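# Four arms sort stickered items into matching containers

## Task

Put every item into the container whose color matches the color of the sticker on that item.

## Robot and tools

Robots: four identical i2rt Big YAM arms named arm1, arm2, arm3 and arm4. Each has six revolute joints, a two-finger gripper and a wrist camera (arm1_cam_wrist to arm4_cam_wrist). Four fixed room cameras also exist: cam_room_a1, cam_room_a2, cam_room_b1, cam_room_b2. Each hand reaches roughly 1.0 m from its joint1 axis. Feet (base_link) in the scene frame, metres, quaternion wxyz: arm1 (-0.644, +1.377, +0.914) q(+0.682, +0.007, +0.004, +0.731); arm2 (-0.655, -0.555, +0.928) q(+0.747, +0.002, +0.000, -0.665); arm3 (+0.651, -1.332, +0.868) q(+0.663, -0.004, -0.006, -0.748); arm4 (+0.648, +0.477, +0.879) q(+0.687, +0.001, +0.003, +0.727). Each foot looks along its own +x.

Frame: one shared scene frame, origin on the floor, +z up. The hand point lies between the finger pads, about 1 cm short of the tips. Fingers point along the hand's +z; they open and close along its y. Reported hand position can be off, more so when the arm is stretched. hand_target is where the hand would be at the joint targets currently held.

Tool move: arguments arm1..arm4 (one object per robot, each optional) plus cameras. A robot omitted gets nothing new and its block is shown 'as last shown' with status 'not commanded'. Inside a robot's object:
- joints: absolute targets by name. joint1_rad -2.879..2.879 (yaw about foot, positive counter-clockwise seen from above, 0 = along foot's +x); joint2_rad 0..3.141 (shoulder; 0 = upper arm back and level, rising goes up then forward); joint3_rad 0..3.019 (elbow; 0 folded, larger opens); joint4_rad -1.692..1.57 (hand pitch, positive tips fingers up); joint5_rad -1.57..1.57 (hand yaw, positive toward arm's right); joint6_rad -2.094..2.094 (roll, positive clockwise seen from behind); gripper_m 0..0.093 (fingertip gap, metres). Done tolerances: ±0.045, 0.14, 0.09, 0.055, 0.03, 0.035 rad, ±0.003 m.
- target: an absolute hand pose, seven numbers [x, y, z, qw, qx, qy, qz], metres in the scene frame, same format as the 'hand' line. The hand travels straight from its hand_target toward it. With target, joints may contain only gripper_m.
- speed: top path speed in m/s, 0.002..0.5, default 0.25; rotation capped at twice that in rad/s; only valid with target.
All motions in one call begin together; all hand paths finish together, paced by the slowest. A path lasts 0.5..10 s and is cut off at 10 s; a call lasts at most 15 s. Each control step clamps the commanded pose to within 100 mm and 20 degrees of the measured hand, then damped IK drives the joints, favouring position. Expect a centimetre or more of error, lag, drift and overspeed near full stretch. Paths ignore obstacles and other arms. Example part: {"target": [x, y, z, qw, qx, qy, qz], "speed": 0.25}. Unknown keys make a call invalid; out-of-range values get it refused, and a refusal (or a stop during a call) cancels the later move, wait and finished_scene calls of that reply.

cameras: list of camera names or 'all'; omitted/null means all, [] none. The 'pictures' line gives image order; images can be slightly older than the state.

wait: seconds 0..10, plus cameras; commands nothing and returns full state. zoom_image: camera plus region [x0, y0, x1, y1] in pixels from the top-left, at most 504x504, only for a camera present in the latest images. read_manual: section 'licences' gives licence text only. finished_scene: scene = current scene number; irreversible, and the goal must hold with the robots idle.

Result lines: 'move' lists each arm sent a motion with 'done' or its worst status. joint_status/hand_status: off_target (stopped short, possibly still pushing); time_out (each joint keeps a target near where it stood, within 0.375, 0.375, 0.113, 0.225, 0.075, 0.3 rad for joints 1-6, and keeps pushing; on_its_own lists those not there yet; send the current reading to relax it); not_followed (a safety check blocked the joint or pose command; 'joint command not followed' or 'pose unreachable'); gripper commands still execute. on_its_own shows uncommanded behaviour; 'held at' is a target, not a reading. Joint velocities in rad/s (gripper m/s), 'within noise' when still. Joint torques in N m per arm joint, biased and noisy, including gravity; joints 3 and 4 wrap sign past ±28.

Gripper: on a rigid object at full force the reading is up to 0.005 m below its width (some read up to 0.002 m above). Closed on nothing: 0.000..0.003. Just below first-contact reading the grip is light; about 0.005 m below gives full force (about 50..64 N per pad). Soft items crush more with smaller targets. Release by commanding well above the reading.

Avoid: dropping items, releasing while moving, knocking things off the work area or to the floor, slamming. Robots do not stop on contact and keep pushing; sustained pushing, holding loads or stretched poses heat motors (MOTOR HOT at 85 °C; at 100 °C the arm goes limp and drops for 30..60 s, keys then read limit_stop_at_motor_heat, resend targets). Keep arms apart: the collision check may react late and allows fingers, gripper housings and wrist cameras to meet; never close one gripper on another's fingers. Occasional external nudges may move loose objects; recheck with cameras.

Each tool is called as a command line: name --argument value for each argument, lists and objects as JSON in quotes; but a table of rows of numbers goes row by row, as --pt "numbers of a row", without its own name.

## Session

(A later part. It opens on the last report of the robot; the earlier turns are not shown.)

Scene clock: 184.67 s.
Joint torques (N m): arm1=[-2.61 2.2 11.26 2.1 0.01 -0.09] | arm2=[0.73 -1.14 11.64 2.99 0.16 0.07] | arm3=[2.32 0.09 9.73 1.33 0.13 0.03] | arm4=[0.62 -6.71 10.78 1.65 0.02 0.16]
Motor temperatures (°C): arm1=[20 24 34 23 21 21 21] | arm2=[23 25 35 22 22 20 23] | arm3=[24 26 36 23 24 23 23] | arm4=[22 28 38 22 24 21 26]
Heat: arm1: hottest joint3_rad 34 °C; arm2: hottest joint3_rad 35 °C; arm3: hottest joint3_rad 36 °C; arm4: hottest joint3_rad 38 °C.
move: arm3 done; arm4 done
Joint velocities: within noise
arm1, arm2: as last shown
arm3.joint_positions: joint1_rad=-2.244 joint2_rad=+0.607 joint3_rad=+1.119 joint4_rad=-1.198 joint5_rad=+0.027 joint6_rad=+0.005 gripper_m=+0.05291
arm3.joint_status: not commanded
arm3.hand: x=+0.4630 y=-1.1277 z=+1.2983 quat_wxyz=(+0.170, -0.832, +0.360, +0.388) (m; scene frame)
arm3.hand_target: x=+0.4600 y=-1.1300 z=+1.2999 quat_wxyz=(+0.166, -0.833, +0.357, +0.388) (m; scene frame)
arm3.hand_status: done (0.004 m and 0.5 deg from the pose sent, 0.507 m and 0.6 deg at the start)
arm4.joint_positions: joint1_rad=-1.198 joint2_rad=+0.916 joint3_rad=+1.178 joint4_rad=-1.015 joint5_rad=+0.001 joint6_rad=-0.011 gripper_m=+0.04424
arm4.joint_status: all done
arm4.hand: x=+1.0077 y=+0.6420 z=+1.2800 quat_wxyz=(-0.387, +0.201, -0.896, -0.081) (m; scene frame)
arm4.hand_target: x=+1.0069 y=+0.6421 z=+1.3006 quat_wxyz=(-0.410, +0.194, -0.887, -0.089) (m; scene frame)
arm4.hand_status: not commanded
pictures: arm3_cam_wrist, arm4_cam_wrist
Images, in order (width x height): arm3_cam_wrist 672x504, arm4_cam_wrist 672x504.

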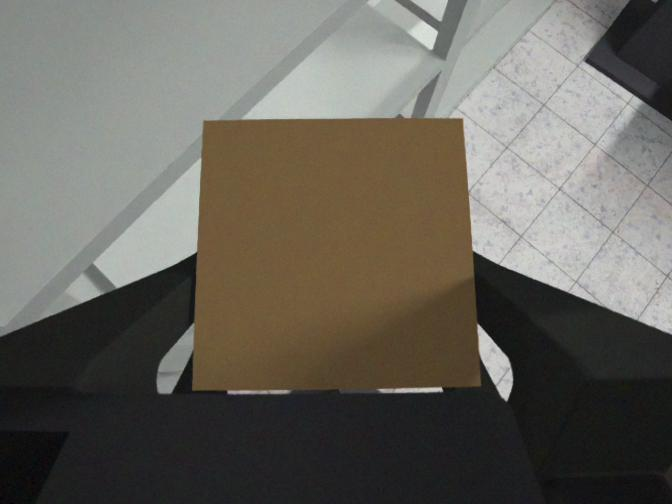

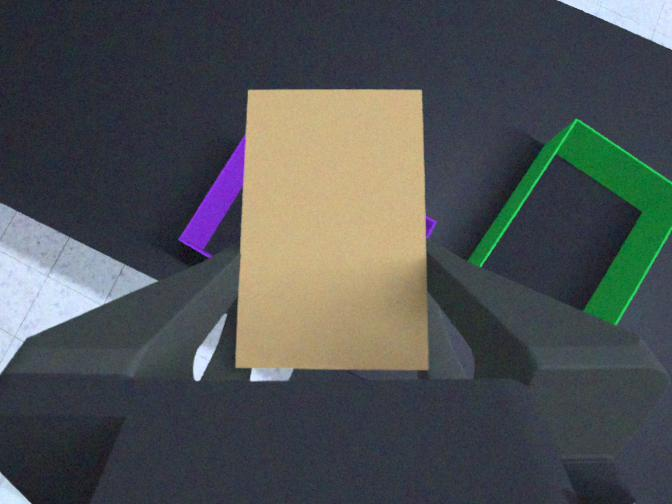

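move --arm3 '{"joints":{"joint1_rad":-0.6,"joint2_rad":0.75,"joint3_rad":1.15,"joint4_rad":-1.1}}' --arm4 '{"target":[1.118,0.693,0.95,-0.4128,0.1938,-0.8854,-0.0904],"speed":0.25}' --cameras '["arm4_cam_wrist"]'

move --arm3 '{"joints":{"joint1_rad":1.06,"joint2_rad":0.9,"joint3_rad":1.2,"joint4_rad":-1.0}}' --cameras '["arm3_cam_wrist"]'

move --arm3 '{"target":[1.155,-1.701,0.95,-0.4017,-0.2816,-0.8614,0.1313],"speed":0.25}' --cameras '["arm3_cam_wrist","arm4_cam_wrist"]'

Scene clock: 193.30 s.
Joint torques (N m): arm1=[-2.73 2.32 11.4 2.07 0.01 -0.1] | arm2=[0.67 -1.08 11.63 3 0.15 0.07] | arm3=[2.08 -3.66 12.16 2.15 0.05 0.01] | arm4=[0.73 -12.86 7.1 2.06 0 0.13]
Motor temperatures (°C): arm1=[20 24 34 23 21 21 21] | arm2=[23 25 35 22 22 20 23] | arm3=[24 26 35 23 24 23 24] | arm4=[22 27 39 22 24 21 26]
Heat: arm1: hottest joint3_rad 34 °C; arm2: hottest joint3_rad 35 °C; arm3: hottest joint3_rad 35 °C; arm4: hottest joint3_rad 39 °C.
move: arm3 done; arm4 off_target
Joint velocities: within noise
arm1, arm2: as last shown
arm3.joint_positions: joint1_rad=-0.610 joint2_rad=+0.762 joint3_rad=+1.119 joint4_rad=-1.116 joint5_rad=+0.029 joint6_rad=+0.007 gripper_m=+0.05291
arm3.joint_status: all done
arm3.hand: x=+0.4257 y=-1.5688 z=+1.2760 quat_wxyz=(-0.156, -0.841, -0.364, +0.367) (m; scene frame)
arm3.hand_target: x=+0.4279 y=-1.5706 z=+1.2993 quat_wxyz=(-0.170, -0.830, -0.360, +0.391) (m; scene frame)
arm3.hand_status: not commanded
arm4.joint_positions: joint1_rad=-1.198 joint2_rad=+1.520 joint3_rad=+0.682 joint4_rad=+0.114 joint5_rad=+0.001 joint6_rad=-0.010 gripper_m=+0.04424
arm4.joint_status: not commanded
arm4.hand: x=+1.1122 y=+0.6895 z=+0.9415 quat_wxyz=(-0.399, +0.199, -0.891, -0.084) (m; scene frame)
arm4.hand_target: x=+1.1179 y=+0.6930 z=+0.9501 quat_wxyz=(-0.413, +0.194, -0.885, -0.091) (m; scene frame)
arm4.hand_status: off_target (0.011 m and 1.9 deg from the pose sent, 0.352 m and 3.5 deg at the start)
pictures: arm4_cam_wrist
Images, in order (width x height): arm4_cam_wrist 672x504.

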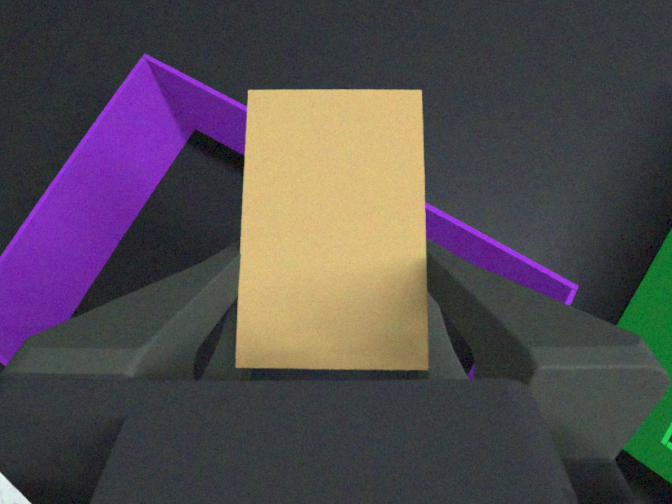

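Scene clock: 195.13 s.
Joint torques (N m): arm1=[-2.14 2.08 11.59 2.03 0.04 -0.1] | arm2=[0.67 -0.97 11.66 3 0.15 0.08] | arm3=[1.79 -6.48 13.55 2.11 0.1 0] | arm4=[0.85 -12.51 6.97 1.95 0.01 0.16]
Motor temperatures (°C): arm1=[20 24 34 23 21 21 21] | arm2=[23 25 35 23 22 20 23] | arm3=[24 26 35 23 24 23 24] | arm4=[22 27 39 22 24 21 26]
Heat: arm1: hottest joint3_rad 34 °C; arm2: hottest joint3_rad 35 °C; arm3: hottest joint3_rad 35 °C; arm4: hottest joint3_rad 39 °C.
move: arm3 done
Joint velocities: within noise
arm1.joint_positions: joint1_rad=-2.411 joint2_rad=+0.595 joint3_rad=+0.900 joint4_rad=-1.015 joint5_rad=-0.008 joint6_rad=+1.391 gripper_m=+0.09294
arm1.joint_status: not commanded
arm1.hand: x=-0.4246 y=+1.1699 z=+1.2633 quat_wxyz=(-0.392, -0.803, -0.432, -0.125) (m; scene frame)
arm1.hand_target: x=-0.4240 y=+1.1655 z=+1.2649 quat_wxyz=(-0.397, -0.801, -0.430, -0.124) (m; scene frame)
arm1.hand_status: not commanded
arm2.joint_positions: joint1_rad=+1.263 joint2_rad=+0.594 joint3_rad=+0.899 joint4_rad=-1.019 joint5_rad=+0.001 joint6_rad=+0.614 gripper_m=+0.09291
arm2.joint_status: not commanded
arm2.hand: x=-0.3649 y=-0.6132 z=+1.2811 quat_wxyz=(-0.407, -0.357, -0.836, -0.089) (m; scene frame)
arm2.hand_target: x=-0.3608 y=-0.6145 z=+1.2833 quat_wxyz=(-0.413, -0.358, -0.833, -0.090) (m; scene frame)
arm2.hand_status: not commanded
arm3.joint_positions: joint1_rad=+1.053 joint2_rad=+0.913 joint3_rad=+1.155 joint4_rad=-1.015 joint5_rad=+0.028 joint6_rad=+0.007 gripper_m=+0.05291
arm3.joint_status: all done
arm3.hand: x=+0.9613 y=-1.5636 z=+1.2627 quat_wxyz=(-0.368, -0.295, -0.871, +0.139) (m; scene frame)
arm3.hand_target: x=+0.9641 y=-1.5619 z=+1.2950 quat_wxyz=(-0.400, -0.290, -0.857, +0.147) (m; scene frame)
arm3.hand_status: not commanded
arm4: as last shown
arm4.hand_target: x=+1.1178 y=+0.6930 z=+0.9500 quat_wxyz=(-0.413, +0.194, -0.885, -0.091) (m; scene frame)
pictures: arm3_cam_wrist
Images, in order (width x height): arm3_cam_wrist 672x504.

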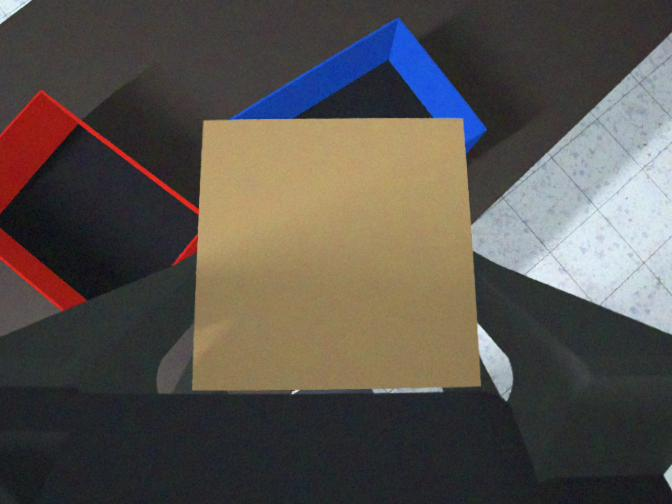

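Scene clock: 197.63 s.
Joint torques (N m): arm1=[-2.26 1.79 11.38 2.21 0.07 -0.11] | arm2=[0.73 -1.03 11.64 3.06 0.16 0.08] | arm3=[1.38 -17.44 11.34 2.22 -0.08 -0.07] | arm4=[1.14 -12.75 7.09 2 0.01 0.13]
Motor temperatures (°C): arm1=[20 24 34 23 21 21 21] | arm2=[23 25 35 23 22 20 23] | arm3=[24 26 35 23 24 23 24] | arm4=[22 26 38 22 24 21 26]
Heat: arm1: hottest joint3_rad 34 °C; arm2: hottest joint3_rad 35 °C; arm3: hottest joint3_rad 35 °C; arm4: hottest joint3_rad 38 °C.
move: arm3 off_target
Joint velocities: within noise
arm1, arm2, arm4: as last shown
arm3.joint_positions: joint1_rad=+1.053 joint2_rad=+1.748 joint3_rad=+0.961 joint4_rad=+0.005 joint5_rad=-0.007 joint6_rad=+0.007 gripper_m=+0.05291
arm3.joint_status: not commanded
arm3.hand: x=+1.1328 y=-1.6879 z=+0.9203 quat_wxyz=(-0.369, -0.289, -0.875, +0.122) (m; scene frame)
arm3.hand_target: x=+1.1534 y=-1.6997 z=+0.9509 quat_wxyz=(-0.402, -0.282, -0.861, +0.131) (m; scene frame)
arm3.hand_status: off_target (0.039 m and 4.3 deg from the pose sent, 0.393 m and 4.4 deg at the start)
pictures: arm3_cam_wrist, arm4_cam_wrist
Images, in order (width x height): arm3_cam_wrist 672x504, arm4_cam_wrist 672x504.

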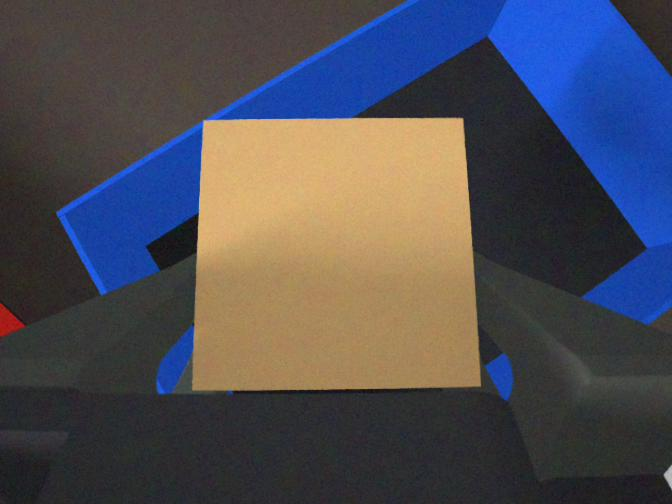

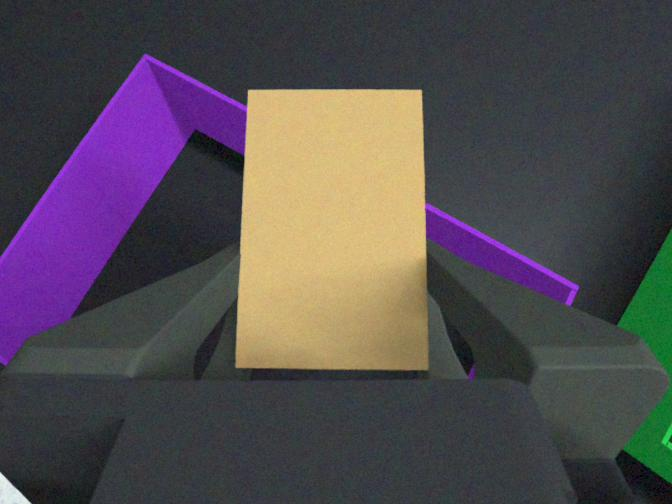

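move --arm3 '{"target":[1.177,-1.762,0.865,-0.4017,-0.2816,-0.8614,0.1313],"speed":0.15}' --arm4 '{"target":[1.123,0.7175,0.82,-0.4128,0.1938,-0.8854,-0.0904],"speed":0.15}' --cameras '["arm3_cam_wrist","arm4_cam_wrist","cam_room_a1"]'

Scene clock: 214.93 s.
Joint torques (N m): arm1=[-2.02 1.79 11.25 2.02 0.04 -0.14] | arm2=[0.79 -1.03 11.6 3.02 0.15 0.07] | arm3=[0.21 -18.73 10.29 2.36 -0.09 -0.12] | arm4=[1.61 -14.51 5.48 2.02 0.21 0.18]
Motor temperatures (°C): arm1=[20 24 34 23 21 21 21] | arm2=[23 25 35 23 22 20 23] | arm3=[24 26 34 23 24 23 24] | arm4=[22 25 36 22 24 21 26]
Heat: arm1: hottest joint3_rad 34 °C; arm2: hottest joint3_rad 35 °C; arm3: hottest joint3_rad 34 °C; arm4: hottest joint3_rad 36 °C.
move: arm3 off_target; arm4 off_target
Joint velocities: within noise
arm1, arm2: as last shown
arm3.joint_positions: joint1_rad=+1.004 joint2_rad=+2.006 joint3_rad=+1.099 joint4_rad=+0.142 joint5_rad=-0.055 joint6_rad=-0.029 gripper_m=+0.05291
arm3.joint_status: not commanded
arm3.hand: x=+1.1634 y=-1.7409 z=+0.8479 quat_wxyz=(-0.378, -0.285, -0.873, +0.119) (m; scene frame)
arm3.hand_target: x=+1.1758 y=-1.7611 z=+0.8660 quat_wxyz=(-0.402, -0.282, -0.861, +0.132) (m; scene frame)
arm3.hand_status: off_target (0.030 m and 3.3 deg from the pose sent, 0.102 m and 4.3 deg at the start)
arm4.joint_positions: joint1_rad=-1.153 joint2_rad=+1.920 joint3_rad=+0.668 joint4_rad=+0.519 joint5_rad=+0.034 joint6_rad=+0.020 gripper_m=+0.04424
arm4.joint_status: not commanded
arm4.hand: x=+1.1107 y=+0.7081 z=+0.8121 quat_wxyz=(-0.396, +0.200, -0.892, -0.084) (m; scene frame)
arm4.hand_target: x=+1.1225 y=+0.7173 z=+0.8204 quat_wxyz=(-0.413, +0.194, -0.885, -0.091) (m; scene frame)
arm4.hand_status: off_target (0.017 m and 2.4 deg from the pose sent, 0.125 m and 1.9 deg at the start)
pictures: arm3_cam_wrist, arm4_cam_wrist, cam_room_a1
Images, in order (width x height): arm3_cam_wrist 672x504, arm4_cam_wrist 672x504, cam_room_a1 672x504.

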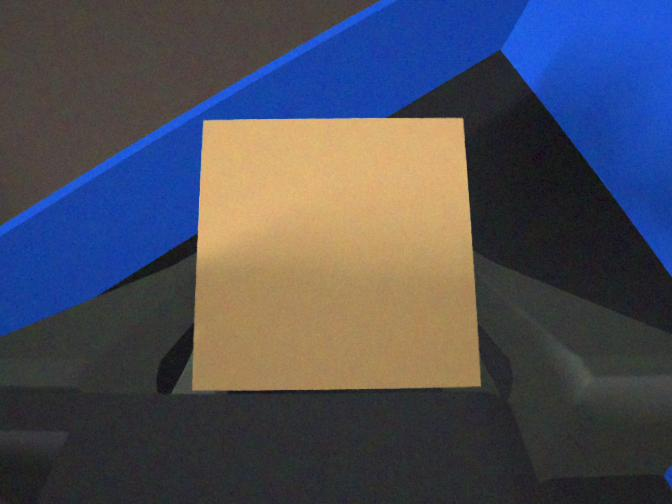

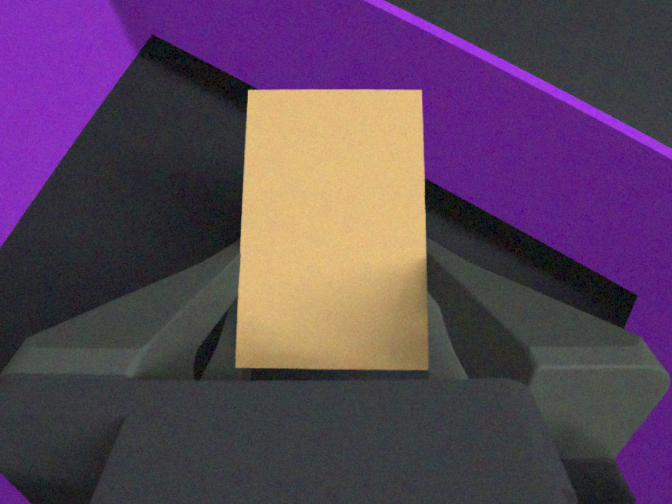

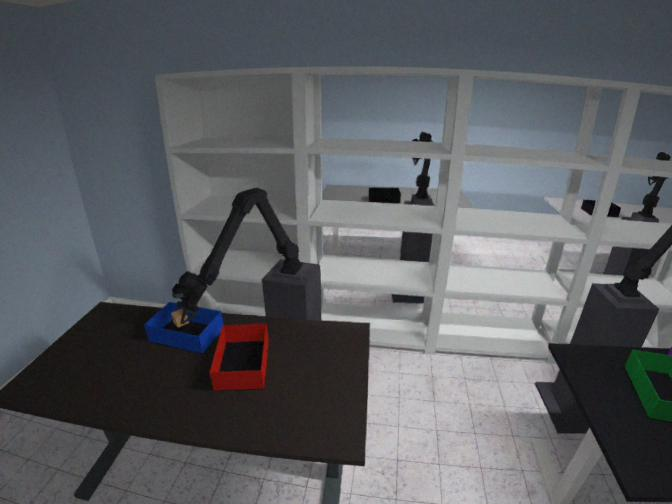

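move --arm3 '{"target":[1.170,-1.779,0.81,-0.4017,-0.2816,-0.8614,0.1313],"speed":0.12}' --arm4 '{"target":[1.128,0.722,0.775,-0.4128,0.1938,-0.8854,-0.0904],"speed":0.1}' --cameras '["arm3_cam_wrist","arm4_cam_wrist"]'

Scene clock: 221.40 s.
Joint torques (N m): arm1=[-3.25 2.43 11.33 2.13 0.04 -0.12] | arm2=[0.79 -1.08 11.67 3.06 0.16 0.07] | arm3=[0.38 -20.19 9.18 2.3 -0.11 -0.13] | arm4=[1.44 -15.15 4.44 1.99 0.24 0.19]
Motor temperatures (°C): arm1=[20 24 34 23 21 21 21] | arm2=[23 25 35 23 22 20 23] | arm3=[24 26 33 23 24 23 24] | arm4=[22 25 35 22 24 21 26]
Heat: arm1: hottest joint3_rad 34 °C; arm2: hottest joint3_rad 35 °C; arm3: hottest joint3_rad 33 °C; arm4: hottest joint3_rad 35 °C.
move: arm3 off_target; arm4 off_target
Joint velocities: within noise
arm1, arm2: as last shown
arm3.joint_positions: joint1_rad=+0.972 joint2_rad=+2.138 joint3_rad=+1.124 joint4_rad=+0.246 joint5_rad=-0.078 joint6_rad=-0.049 gripper_m=+0.05291
arm3.joint_status: not commanded
arm3.hand: x=+1.1568 y=-1.7584 z=+0.7924 quat_wxyz=(-0.378, -0.286, -0.873, +0.119) (m; scene frame)
arm3.hand_target: x=+1.1688 y=-1.7781 z=+0.8107 quat_wxyz=(-0.401, -0.282, -0.862, +0.131) (m; scene frame)
arm3.hand_status: off_target (0.030 m and 3.4 deg from the pose sent, 0.054 m and 3.3 deg at the start)
arm4.joint_positions: joint1_rad=-1.150 joint2_rad=+2.064 joint3_rad=+0.708 joint4_rad=+0.631 joint5_rad=+0.037 joint6_rad=+0.022 gripper_m=+0.04424
arm4.joint_status: not commanded
arm4.hand: x=+1.1180 y=+0.7128 z=+0.7718 quat_wxyz=(-0.399, +0.199, -0.891, -0.084) (m; scene frame)
arm4.hand_target: x=+1.1277 y=+0.7219 z=+0.7753 quat_wxyz=(-0.413, +0.194, -0.885, -0.091) (m; scene frame)
arm4.hand_status: off_target (0.014 m and 1.9 deg from the pose sent, 0.043 m and 2.4 deg at the start)
pictures: arm3_cam_wrist, arm4_cam_wrist
Images, in order (width x height): arm3_cam_wrist 672x504, arm4_cam_wrist 672x504.

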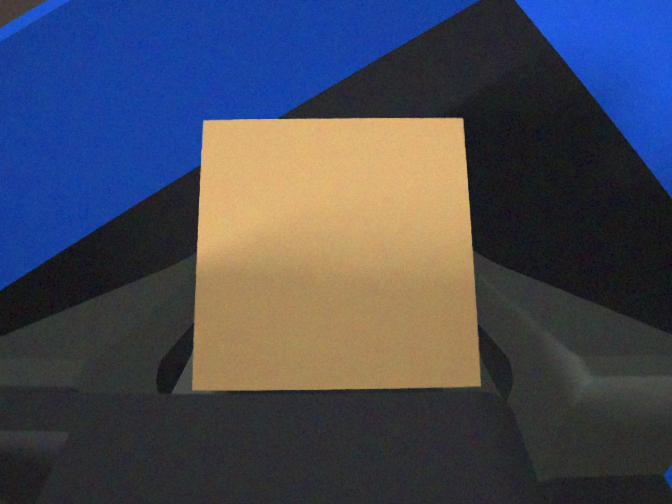

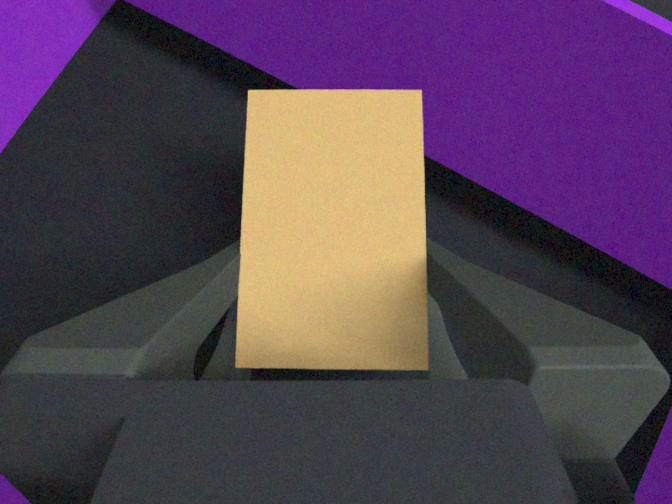

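Continue down.

move --arm3 '{"target":[1.170,-1.779,0.787,-0.4017,-0.2816,-0.8614,0.1313],"speed":0.07}' --arm4 '{"target":[1.128,0.722,0.76,-0.4128,0.1938,-0.8854,-0.0904],"speed":0.06}' --cameras '["arm3_cam_wrist","arm4_cam_wrist"]'

move --arm3 '{"target":[1.170,-1.779,0.775,-0.4017,-0.2816,-0.8614,0.1313],"speed":0.06}' --arm4 '{"target":[1.128,0.722,0.75,-0.4128,0.1938,-0.8854,-0.0904],"speed":0.06}' --cameras '["arm3_cam_wrist","arm4_cam_wrist"]'

Scene clock: 227.20 s.
Joint torques (N m): arm1=[-2.37 2.32 11.47 2.13 0.05 -0.13] | arm2=[0.73 -1.03 11.62 3.04 0.16 0.07] | arm3=[0.32 -19.96 8.83 2.32 -0.12 -0.12] | arm4=[1.44 -14.56 4.23 1.95 0.24 0.13]
Motor temperatures (°C): arm1=[20 24 34 23 21 21 21] | arm2=[23 25 35 23 22 20 23] | arm3=[24 26 33 23 24 23 24] | arm4=[22 25 34 22 24 21 26]
Heat: arm1: hottest joint3_rad 34 °C; arm2: hottest joint3_rad 35 °C; arm3: hottest joint3_rad 33 °C; arm4: hottest joint3_rad 34 °C.
move: arm3 off_target; arm4 off_target
Joint velocities: within noise
arm1, arm2: as last shown
arm3.joint_positions: joint1_rad=+0.972 joint2_rad=+2.183 joint3_rad=+1.132 joint4_rad=+0.291 joint5_rad=-0.078 joint6_rad=-0.049 gripper_m=+0.05291
arm3.joint_status: not commanded
arm3.hand: x=+1.1581 y=-1.7598 z=+0.7745 quat_wxyz=(-0.381, -0.285, -0.871, +0.120) (m; scene frame)
arm3.hand_target: x=+1.1690 y=-1.7782 z=+0.7877 quat_wxyz=(-0.402, -0.282, -0.862, +0.131) (m; scene frame)
arm3.hand_status: off_target (0.026 m and 2.9 deg from the pose sent, 0.025 m and 3.4 deg at the start)
arm4.joint_positions: joint1_rad=-1.150 joint2_rad=+2.106 joint3_rad=+0.719 joint4_rad=+0.668 joint5_rad=+0.037 joint6_rad=+0.023 gripper_m=+0.04424
arm4.joint_status: not commanded
arm4.hand: x=+1.1195 y=+0.7135 z=+0.7600 quat_wxyz=(-0.402, +0.198, -0.890, -0.085) (m; scene frame)
arm4.hand_target: x=+1.1277 y=+0.7218 z=+0.7602 quat_wxyz=(-0.413, +0.194, -0.885, -0.090) (m; scene frame)
arm4.hand_status: off_target (0.012 m and 1.6 deg from the pose sent, 0.018 m and 1.9 deg at the start)
pictures: arm3_cam_wrist, arm4_cam_wrist
Images, in order (width x height): arm3_cam_wrist 672x504, arm4_cam_wrist 672x504.

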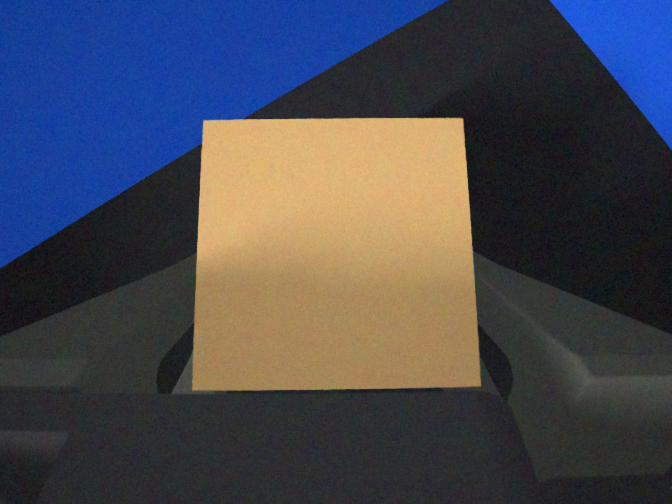

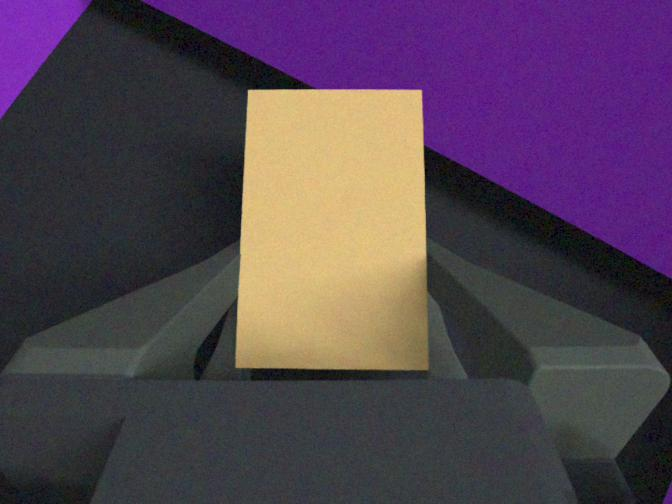

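Scene clock: 228.17 s.
Joint torques (N m): arm1=[-2.37 1.79 11.34 2.1 0.03 -0.11] | arm2=[0.79 -1.08 11.66 3.06 0.14 0.08] | arm3=[0.38 -19.6 8.69 2.36 -0.1 -0.12] | arm4=[1.38 -14.68 3.9 1.98 0.28 0.17]
Motor temperatures (°C): arm1=[20 24 34 23 21 21 21] | arm2=[23 25 35 23 22 20 23] | arm3=[24 26 33 23 24 23 24] | arm4=[22 25 34 22 24 21 26]
Heat: arm1: hottest joint3_rad 34 °C; arm2: hottest joint3_rad 35 °C; arm3: hottest joint3_rad 33 °C; arm4: hottest joint3_rad 34 °C.
move: arm3 off_target; arm4 off_target
Joint velocities: within noise
arm1, arm2: as last shown
arm3.joint_positions: joint1_rad=+0.972 joint2_rad=+2.207 joint3_rad=+1.138 joint4_rad=+0.312 joint5_rad=-0.078 joint6_rad=-0.049 gripper_m=+0.05291
arm3.joint_status: not commanded
arm3.hand: x=+1.1587 y=-1.7604 z=+0.7652 quat_wxyz=(-0.383, -0.285, -0.871, +0.121) (m; scene frame)
arm3.hand_target: x=+1.1691 y=-1.7783 z=+0.7757 quat_wxyz=(-0.402, -0.282, -0.862, +0.131) (m; scene frame)
arm3.hand_status: off_target (0.024 m and 2.7 deg from the pose sent, 0.023 m and 2.9 deg at the start)
arm4.joint_positions: joint1_rad=-1.150 joint2_rad=+2.137 joint3_rad=+0.728 joint4_rad=+0.692 joint5_rad=+0.037 joint6_rad=+0.023 gripper_m=+0.04424
arm4.joint_status: not commanded
arm4.hand: x=+1.1205 y=+0.7140 z=+0.7513 quat_wxyz=(-0.403, +0.198, -0.889, -0.085) (m; scene frame)
arm4.hand_target: x=+1.1276 y=+0.7218 z=+0.7502 quat_wxyz=(-0.412, +0.194, -0.886, -0.090) (m; scene frame)
arm4.hand_status: off_target (0.011 m and 1.4 deg from the pose sent, 0.016 m and 1.6 deg at the start)
pictures: arm3_cam_wrist, arm4_cam_wrist
Images, in order (width x height): arm3_cam_wrist 672x504, arm4_cam_wrist 672x504.

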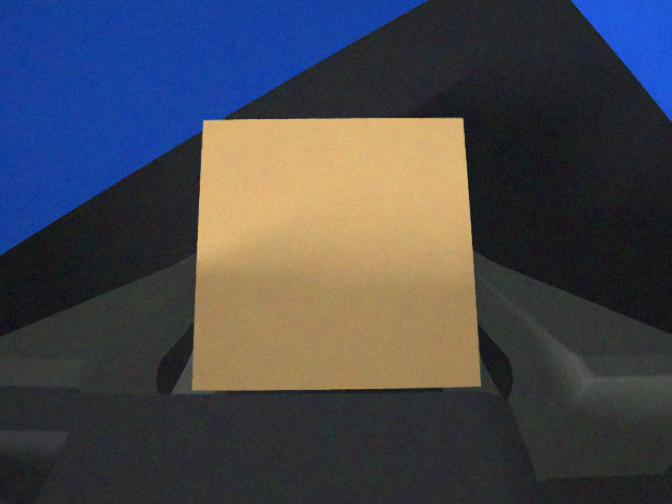

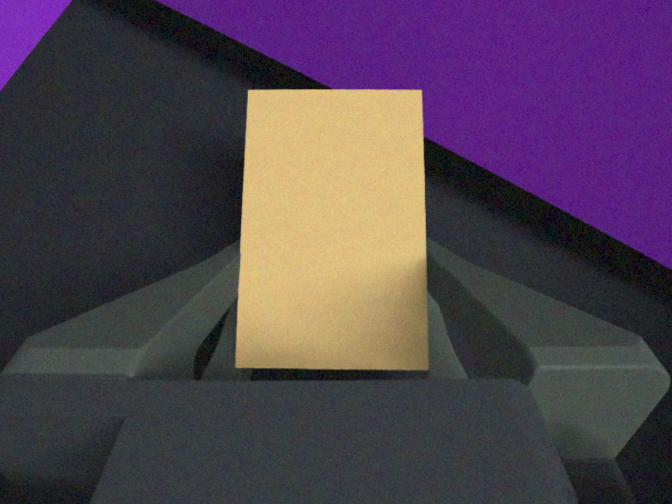

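move --arm3 '{"target":[1.170,-1.779,0.764,-0.4017,-0.2816,-0.8614,0.1313],"speed":0.06}' --arm4 '{"target":[1.128,0.722,0.741,-0.4128,0.1938,-0.8854,-0.0904],"speed":0.06}' --cameras '["arm3_cam_wrist","arm4_cam_wrist"]'

move --arm3 '{"target":[1.170,-1.779,0.755,-0.4017,-0.2816,-0.8614,0.1313],"speed":0.06}' --cameras '["arm3_cam_wrist"]'

Scene clock: 233.03 s.
Joint torques (N m): arm1=[-2.43 1.79 11.4 2.25 0.03 -0.15] | arm2=[0.73 -0.97 11.64 3 0.16 0.07] | arm3=[0.38 -19.55 8.51 2.33 -0.1 -0.11] | arm4=[0.97 -14.68 3.7 1.84 0.22 0.14]
Motor temperatures (°C): arm1=[20 24 34 23 21 21 21] | arm2=[23 25 35 23 22 20 23] | arm3=[24 26 32 23 24 23 24] | arm4=[22 25 34 22 24 21 26]
Heat: arm1: hottest joint3_rad 34 °C; arm2: hottest joint3_rad 35 °C; arm3: hottest joint3_rad 32 °C; arm4: hottest joint3_rad 34 °C.
move: arm3 off_target; arm4 done
Joint velocities: within noise
arm1, arm2: as last shown
arm3.joint_positions: joint1_rad=+0.972 joint2_rad=+2.231 joint3_rad=+1.144 joint4_rad=+0.333 joint5_rad=-0.078 joint6_rad=-0.049 gripper_m=+0.05291
arm3.joint_status: not commanded
arm3.hand: x=+1.1595 y=-1.7612 z=+0.7560 quat_wxyz=(-0.384, -0.284, -0.870, +0.121) (m; scene frame)
arm3.hand_target: x=+1.1691 y=-1.7783 z=+0.7646 quat_wxyz=(-0.402, -0.282, -0.861, +0.131) (m; scene frame)
arm3.hand_status: off_target (0.022 m and 2.5 deg from the pose sent, 0.022 m and 2.7 deg at the start)
arm4.joint_positions: joint1_rad=-1.150 joint2_rad=+2.160 joint3_rad=+0.738 joint4_rad=+0.714 joint5_rad=+0.037 joint6_rad=+0.025 gripper_m=+0.04424
arm4.joint_status: not commanded
arm4.hand: x=+1.1228 y=+0.7152 z=+0.7458 quat_wxyz=(-0.407, +0.197, -0.888, -0.086) (m; scene frame)
arm4.hand_target: x=+1.1277 y=+0.7218 z=+0.7411 quat_wxyz=(-0.413, +0.194, -0.885, -0.090) (m; scene frame)
arm4.hand_status: done (0.010 m and 0.9 deg from the pose sent, 0.015 m and 1.4 deg at the start)
pictures: arm3_cam_wrist, arm4_cam_wrist
Images, in order (width x height): arm3_cam_wrist 672x504, arm4_cam_wrist 672x504.

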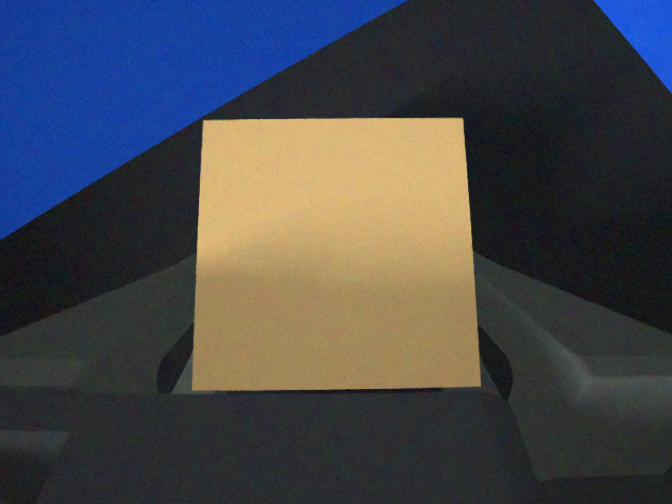

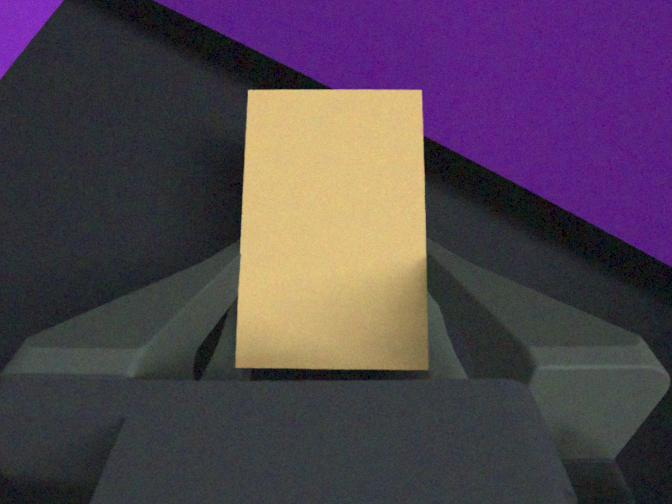

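Scene clock: 234.00 s.
Joint torques (N m): arm1=[-2.78 1.32 11.48 2.25 0.06 -0.11] | arm2=[0.73 -1.03 11.63 3.03 0.15 0.07] | arm3=[0.38 -18.78 8.24 2.18 -0.1 -0.12] | arm4=[0.85 -14.92 3.63 1.88 0.24 0.15]
Motor temperatures (°C): arm1=[20 24 34 23 21 21 21] | arm2=[23 25 35 23 22 20 23] | arm3=[24 26 32 23 24 23 24] | arm4=[22 25 33 22 24 21 26]
Heat: arm1: hottest joint3_rad 34 °C; arm2: hottest joint3_rad 35 °C; arm3: hottest joint3_rad 32 °C; arm4: hottest joint3_rad 33 °C.
move: arm3 off_target
Joint velocities: within noise
arm1, arm2, arm4: as last shown
arm3.joint_positions: joint1_rad=+0.972 joint2_rad=+2.241 joint3_rad=+1.153 joint4_rad=+0.352 joint5_rad=-0.078 joint6_rad=-0.050 gripper_m=+0.05291
arm3.joint_status: not commanded
arm3.hand: x=+1.1633 y=-1.7646 z=+0.7559 quat_wxyz=(-0.391, -0.282, -0.867, +0.125) (m; scene frame)
arm3.hand_target: x=+1.1694 y=-1.7785 z=+0.7555 quat_wxyz=(-0.402, -0.282, -0.861, +0.131) (m; scene frame)
arm3.hand_status: off_target (0.016 m and 1.5 deg from the pose sent, 0.021 m and 2.5 deg at the start)
pictures: arm3_cam_wrist
Images, in order (width x height): arm3_cam_wrist 672x504.

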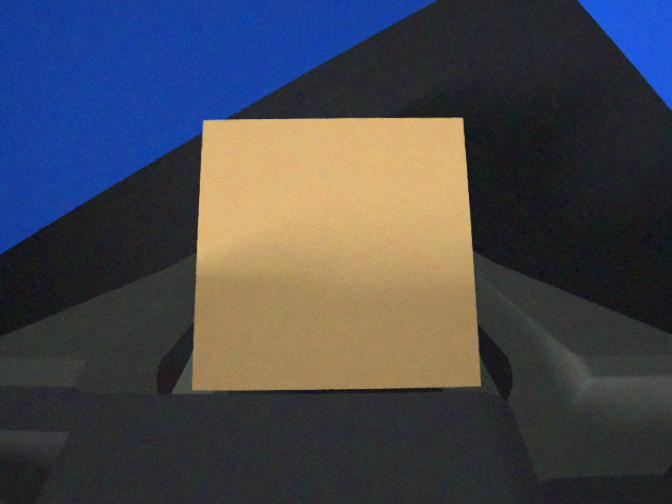

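move --arm3 '{"joints":{"gripper_m":0.08}}' --arm4 '{"joints":{"gripper_m":0.07}}' --cameras '["arm3_cam_wrist","arm4_cam_wrist"]'

move --arm3 '{"target":[1.04,-1.675,0.90,-0.4017,-0.2816,-0.8614,0.1313],"speed":0.15}' --arm4 '{"target":[0.99,0.655,0.90,-0.4128,0.1938,-0.8854,-0.0904],"speed":0.15}' --cameras '["arm3_cam_wrist","arm4_cam_wrist","cam_room_a1","cam_room_a2"]'

Scene clock: 239.10 s.
Joint torques (N m): arm1=[-2.49 1.9 11.45 2.06 0.05 -0.09] | arm2=[0.73 -1.14 11.63 3 0.15 0.07] | arm3=[0.38 -19.14 8.18 2.18 -0.09 -0.11] | arm4=[1.44 -14.51 3.77 1.89 0.21 0.17]
Motor temperatures (°C): arm1=[20 24 34 23 21 21 21] | arm2=[23 25 35 23 22 20 23] | arm3=[24 26 32 23 24 23 24] | arm4=[22 25 33 22 24 21 26]
Heat: arm1: hottest joint3_rad 34 °C; arm2: hottest joint3_rad 35 °C; arm3: hottest joint3_rad 32 °C; arm4: hottest joint3_rad 33 °C.
move: arm3 done; arm4 done
Joint velocities: within noise
arm1.joint_positions: joint1_rad=-2.411 joint2_rad=+0.595 joint3_rad=+0.900 joint4_rad=-1.015 joint5_rad=-0.008 joint6_rad=+1.391 gripper_m=+0.09294
arm1.joint_status: not commanded
arm1.hand: x=-0.4246 y=+1.1699 z=+1.2633 quat_wxyz=(-0.392, -0.803, -0.432, -0.125) (m; scene frame)
arm1.hand_target: x=-0.4240 y=+1.1655 z=+1.2649 quat_wxyz=(-0.397, -0.801, -0.430, -0.124) (m; scene frame)
arm1.hand_status: not commanded
arm2.joint_positions: joint1_rad=+1.263 joint2_rad=+0.594 joint3_rad=+0.899 joint4_rad=-1.019 joint5_rad=+0.001 joint6_rad=+0.614 gripper_m=+0.09291
arm2.joint_status: not commanded
arm2.hand: x=-0.3649 y=-0.6132 z=+1.2811 quat_wxyz=(-0.407, -0.357, -0.836, -0.089) (m; scene frame)
arm2.hand_target: x=-0.3608 y=-0.6145 z=+1.2833 quat_wxyz=(-0.413, -0.358, -0.833, -0.090) (m; scene frame)
arm2.hand_status: not commanded
arm3.joint_positions: joint1_rad=+0.972 joint2_rad=+2.247 joint3_rad=+1.153 joint4_rad=+0.352 joint5_rad=-0.078 joint6_rad=-0.050 gripper_m=+0.07997
arm3.joint_status: all done
arm3.hand: x=+1.1623 y=-1.7638 z=+0.7524 quat_wxyz=(-0.389, -0.283, -0.868, +0.124) (m; scene frame)
arm3.hand_target: x=+1.1694 y=-1.7785 z=+0.7553 quat_wxyz=(-0.402, -0.282, -0.861, +0.131) (m; scene frame)
arm3.hand_status: not commanded
arm4.joint_positions: joint1_rad=-1.150 joint2_rad=+2.160 joint3_rad=+0.738 joint4_rad=+0.714 joint5_rad=+0.038 joint6_rad=+0.025 gripper_m=+0.06991
arm4.joint_status: all done
arm4.hand: x=+1.1229 y=+0.7151 z=+0.7458 quat_wxyz=(-0.407, +0.197, -0.888, -0.086) (m; scene frame)
arm4.hand_target: x=+1.1277 y=+0.7218 z=+0.7411 quat_wxyz=(-0.413, +0.194, -0.885, -0.090) (m; scene frame)
arm4.hand_status: not commanded
pictures: arm3_cam_wrist, arm4_cam_wrist
Images, in order (width x height): arm3_cam_wrist 672x504, arm4_cam_wrist 672x504.

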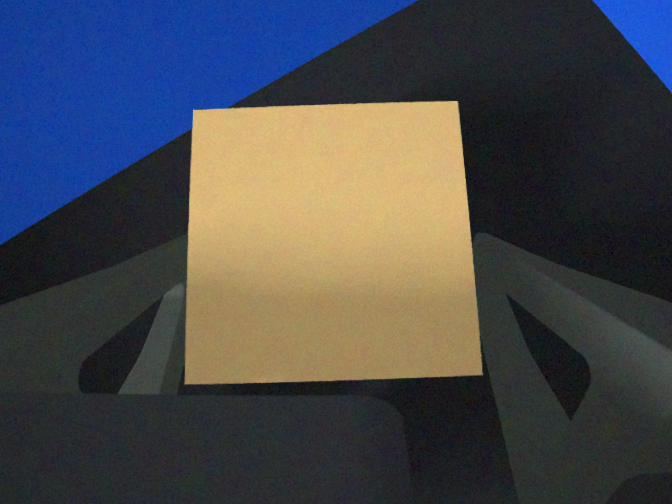

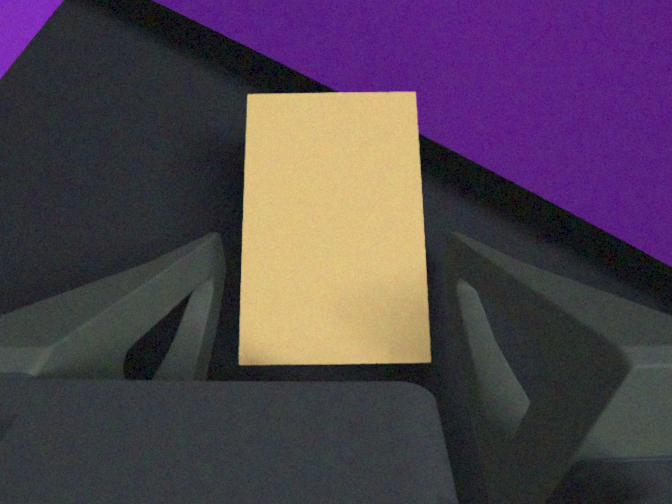

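Scene clock: 241.20 s.
Joint torques (N m): arm1=[-2.49 1.85 11.47 2.19 -0.01 -0.12] | arm2=[0.73 -1.03 11.66 3.06 0.15 0.07] | arm3=[0.15 -13.39 5.79 1.21 -0.11 -0.12] | arm4=[1.9 -7.82 5.04 0.73 0.27 0.16]
Motor temperatures (°C): arm1=[20 24 34 23 21 21 21] | arm2=[23 25 35 23 22 20 23] | arm3=[24 26 32 23 24 23 24] | arm4=[22 25 32 22 24 21 26]
Heat: arm1: hottest joint3_rad 34 °C; arm2: hottest joint3_rad 35 °C; arm3: hottest joint3_rad 32 °C; arm4: hottest joint3_rad 32 °C.
move: arm3 done; arm4 done
Joint velocities: within noise
arm1, arm2: as last shown
arm3.joint_positions: joint1_rad=+0.950 joint2_rad=+1.649 joint3_rad=+0.679 joint4_rad=+0.268 joint5_rad=-0.098 joint6_rad=-0.065 gripper_m=+0.07997
arm3.joint_status: not commanded
arm3.hand: x=+1.0475 y=-1.6718 z=+0.9024 quat_wxyz=(-0.407, -0.278, -0.860, +0.130) (m; scene frame)
arm3.hand_target: x=+1.0401 y=-1.6750 z=+0.9001 quat_wxyz=(-0.402, -0.282, -0.861, +0.131) (m; scene frame)
arm3.hand_status: done (0.008 m and 0.8 deg from the pose sent, 0.211 m and 1.8 deg at the start)
arm4.joint_positions: joint1_rad=-1.130 joint2_rad=+1.369 joint3_rad=+0.299 joint4_rad=+0.388 joint5_rad=+0.052 joint6_rad=+0.034 gripper_m=+0.06991
arm4.joint_status: not commanded
arm4.hand: x=+0.9925 y=+0.6534 z=+0.9020 quat_wxyz=(-0.418, +0.196, -0.882, -0.089) (m; scene frame)
arm4.hand_target: x=+0.9900 y=+0.6549 z=+0.9000 quat_wxyz=(-0.413, +0.194, -0.885, -0.090) (m; scene frame)
arm4.hand_status: done (0.004 m and 0.8 deg from the pose sent, 0.212 m and 0.9 deg at the start)
pictures: arm3_cam_wrist, arm4_cam_wrist, cam_room_a1, cam_room_a2
Images, in order (width x height): arm3_cam_wrist 672x504, arm4_cam_wrist 672x504, cam_room_a1 672x504, cam_room_a2 672x504.

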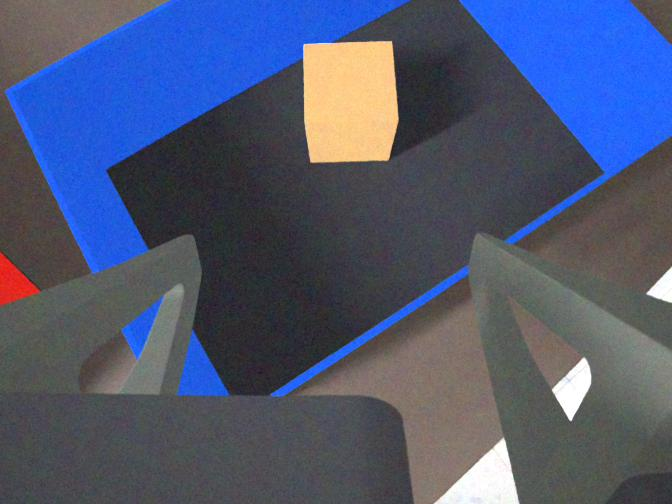

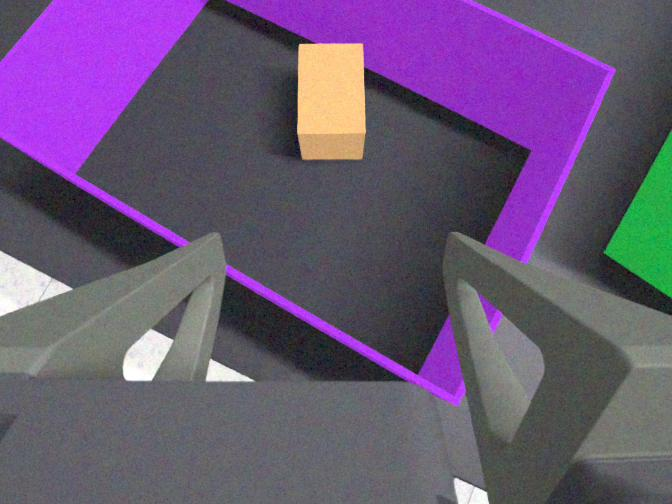

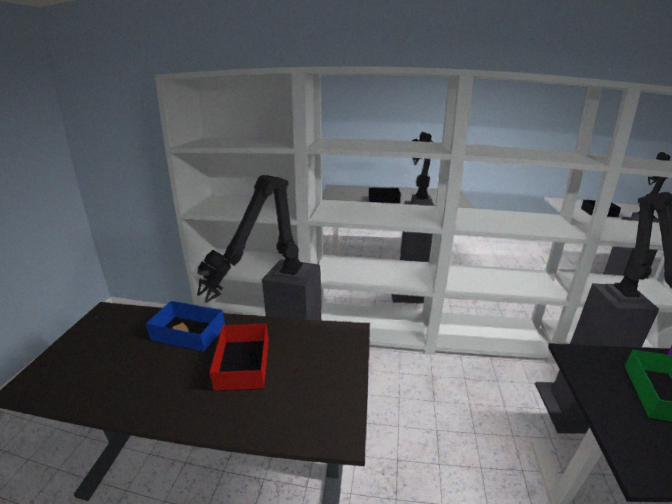

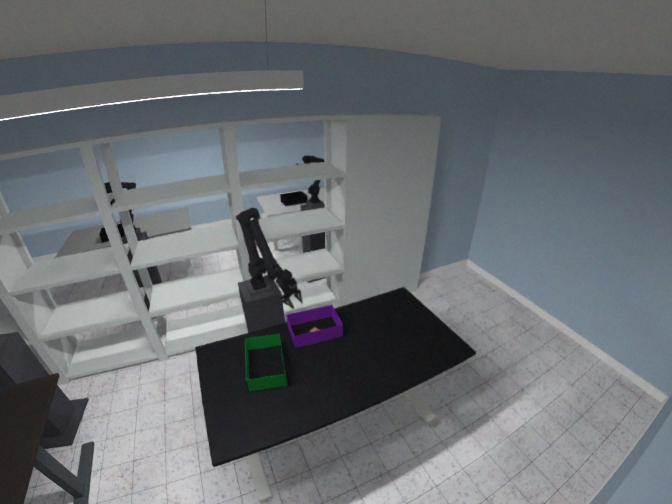

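finished_scene --scene 3

The scene is finished: the task was done.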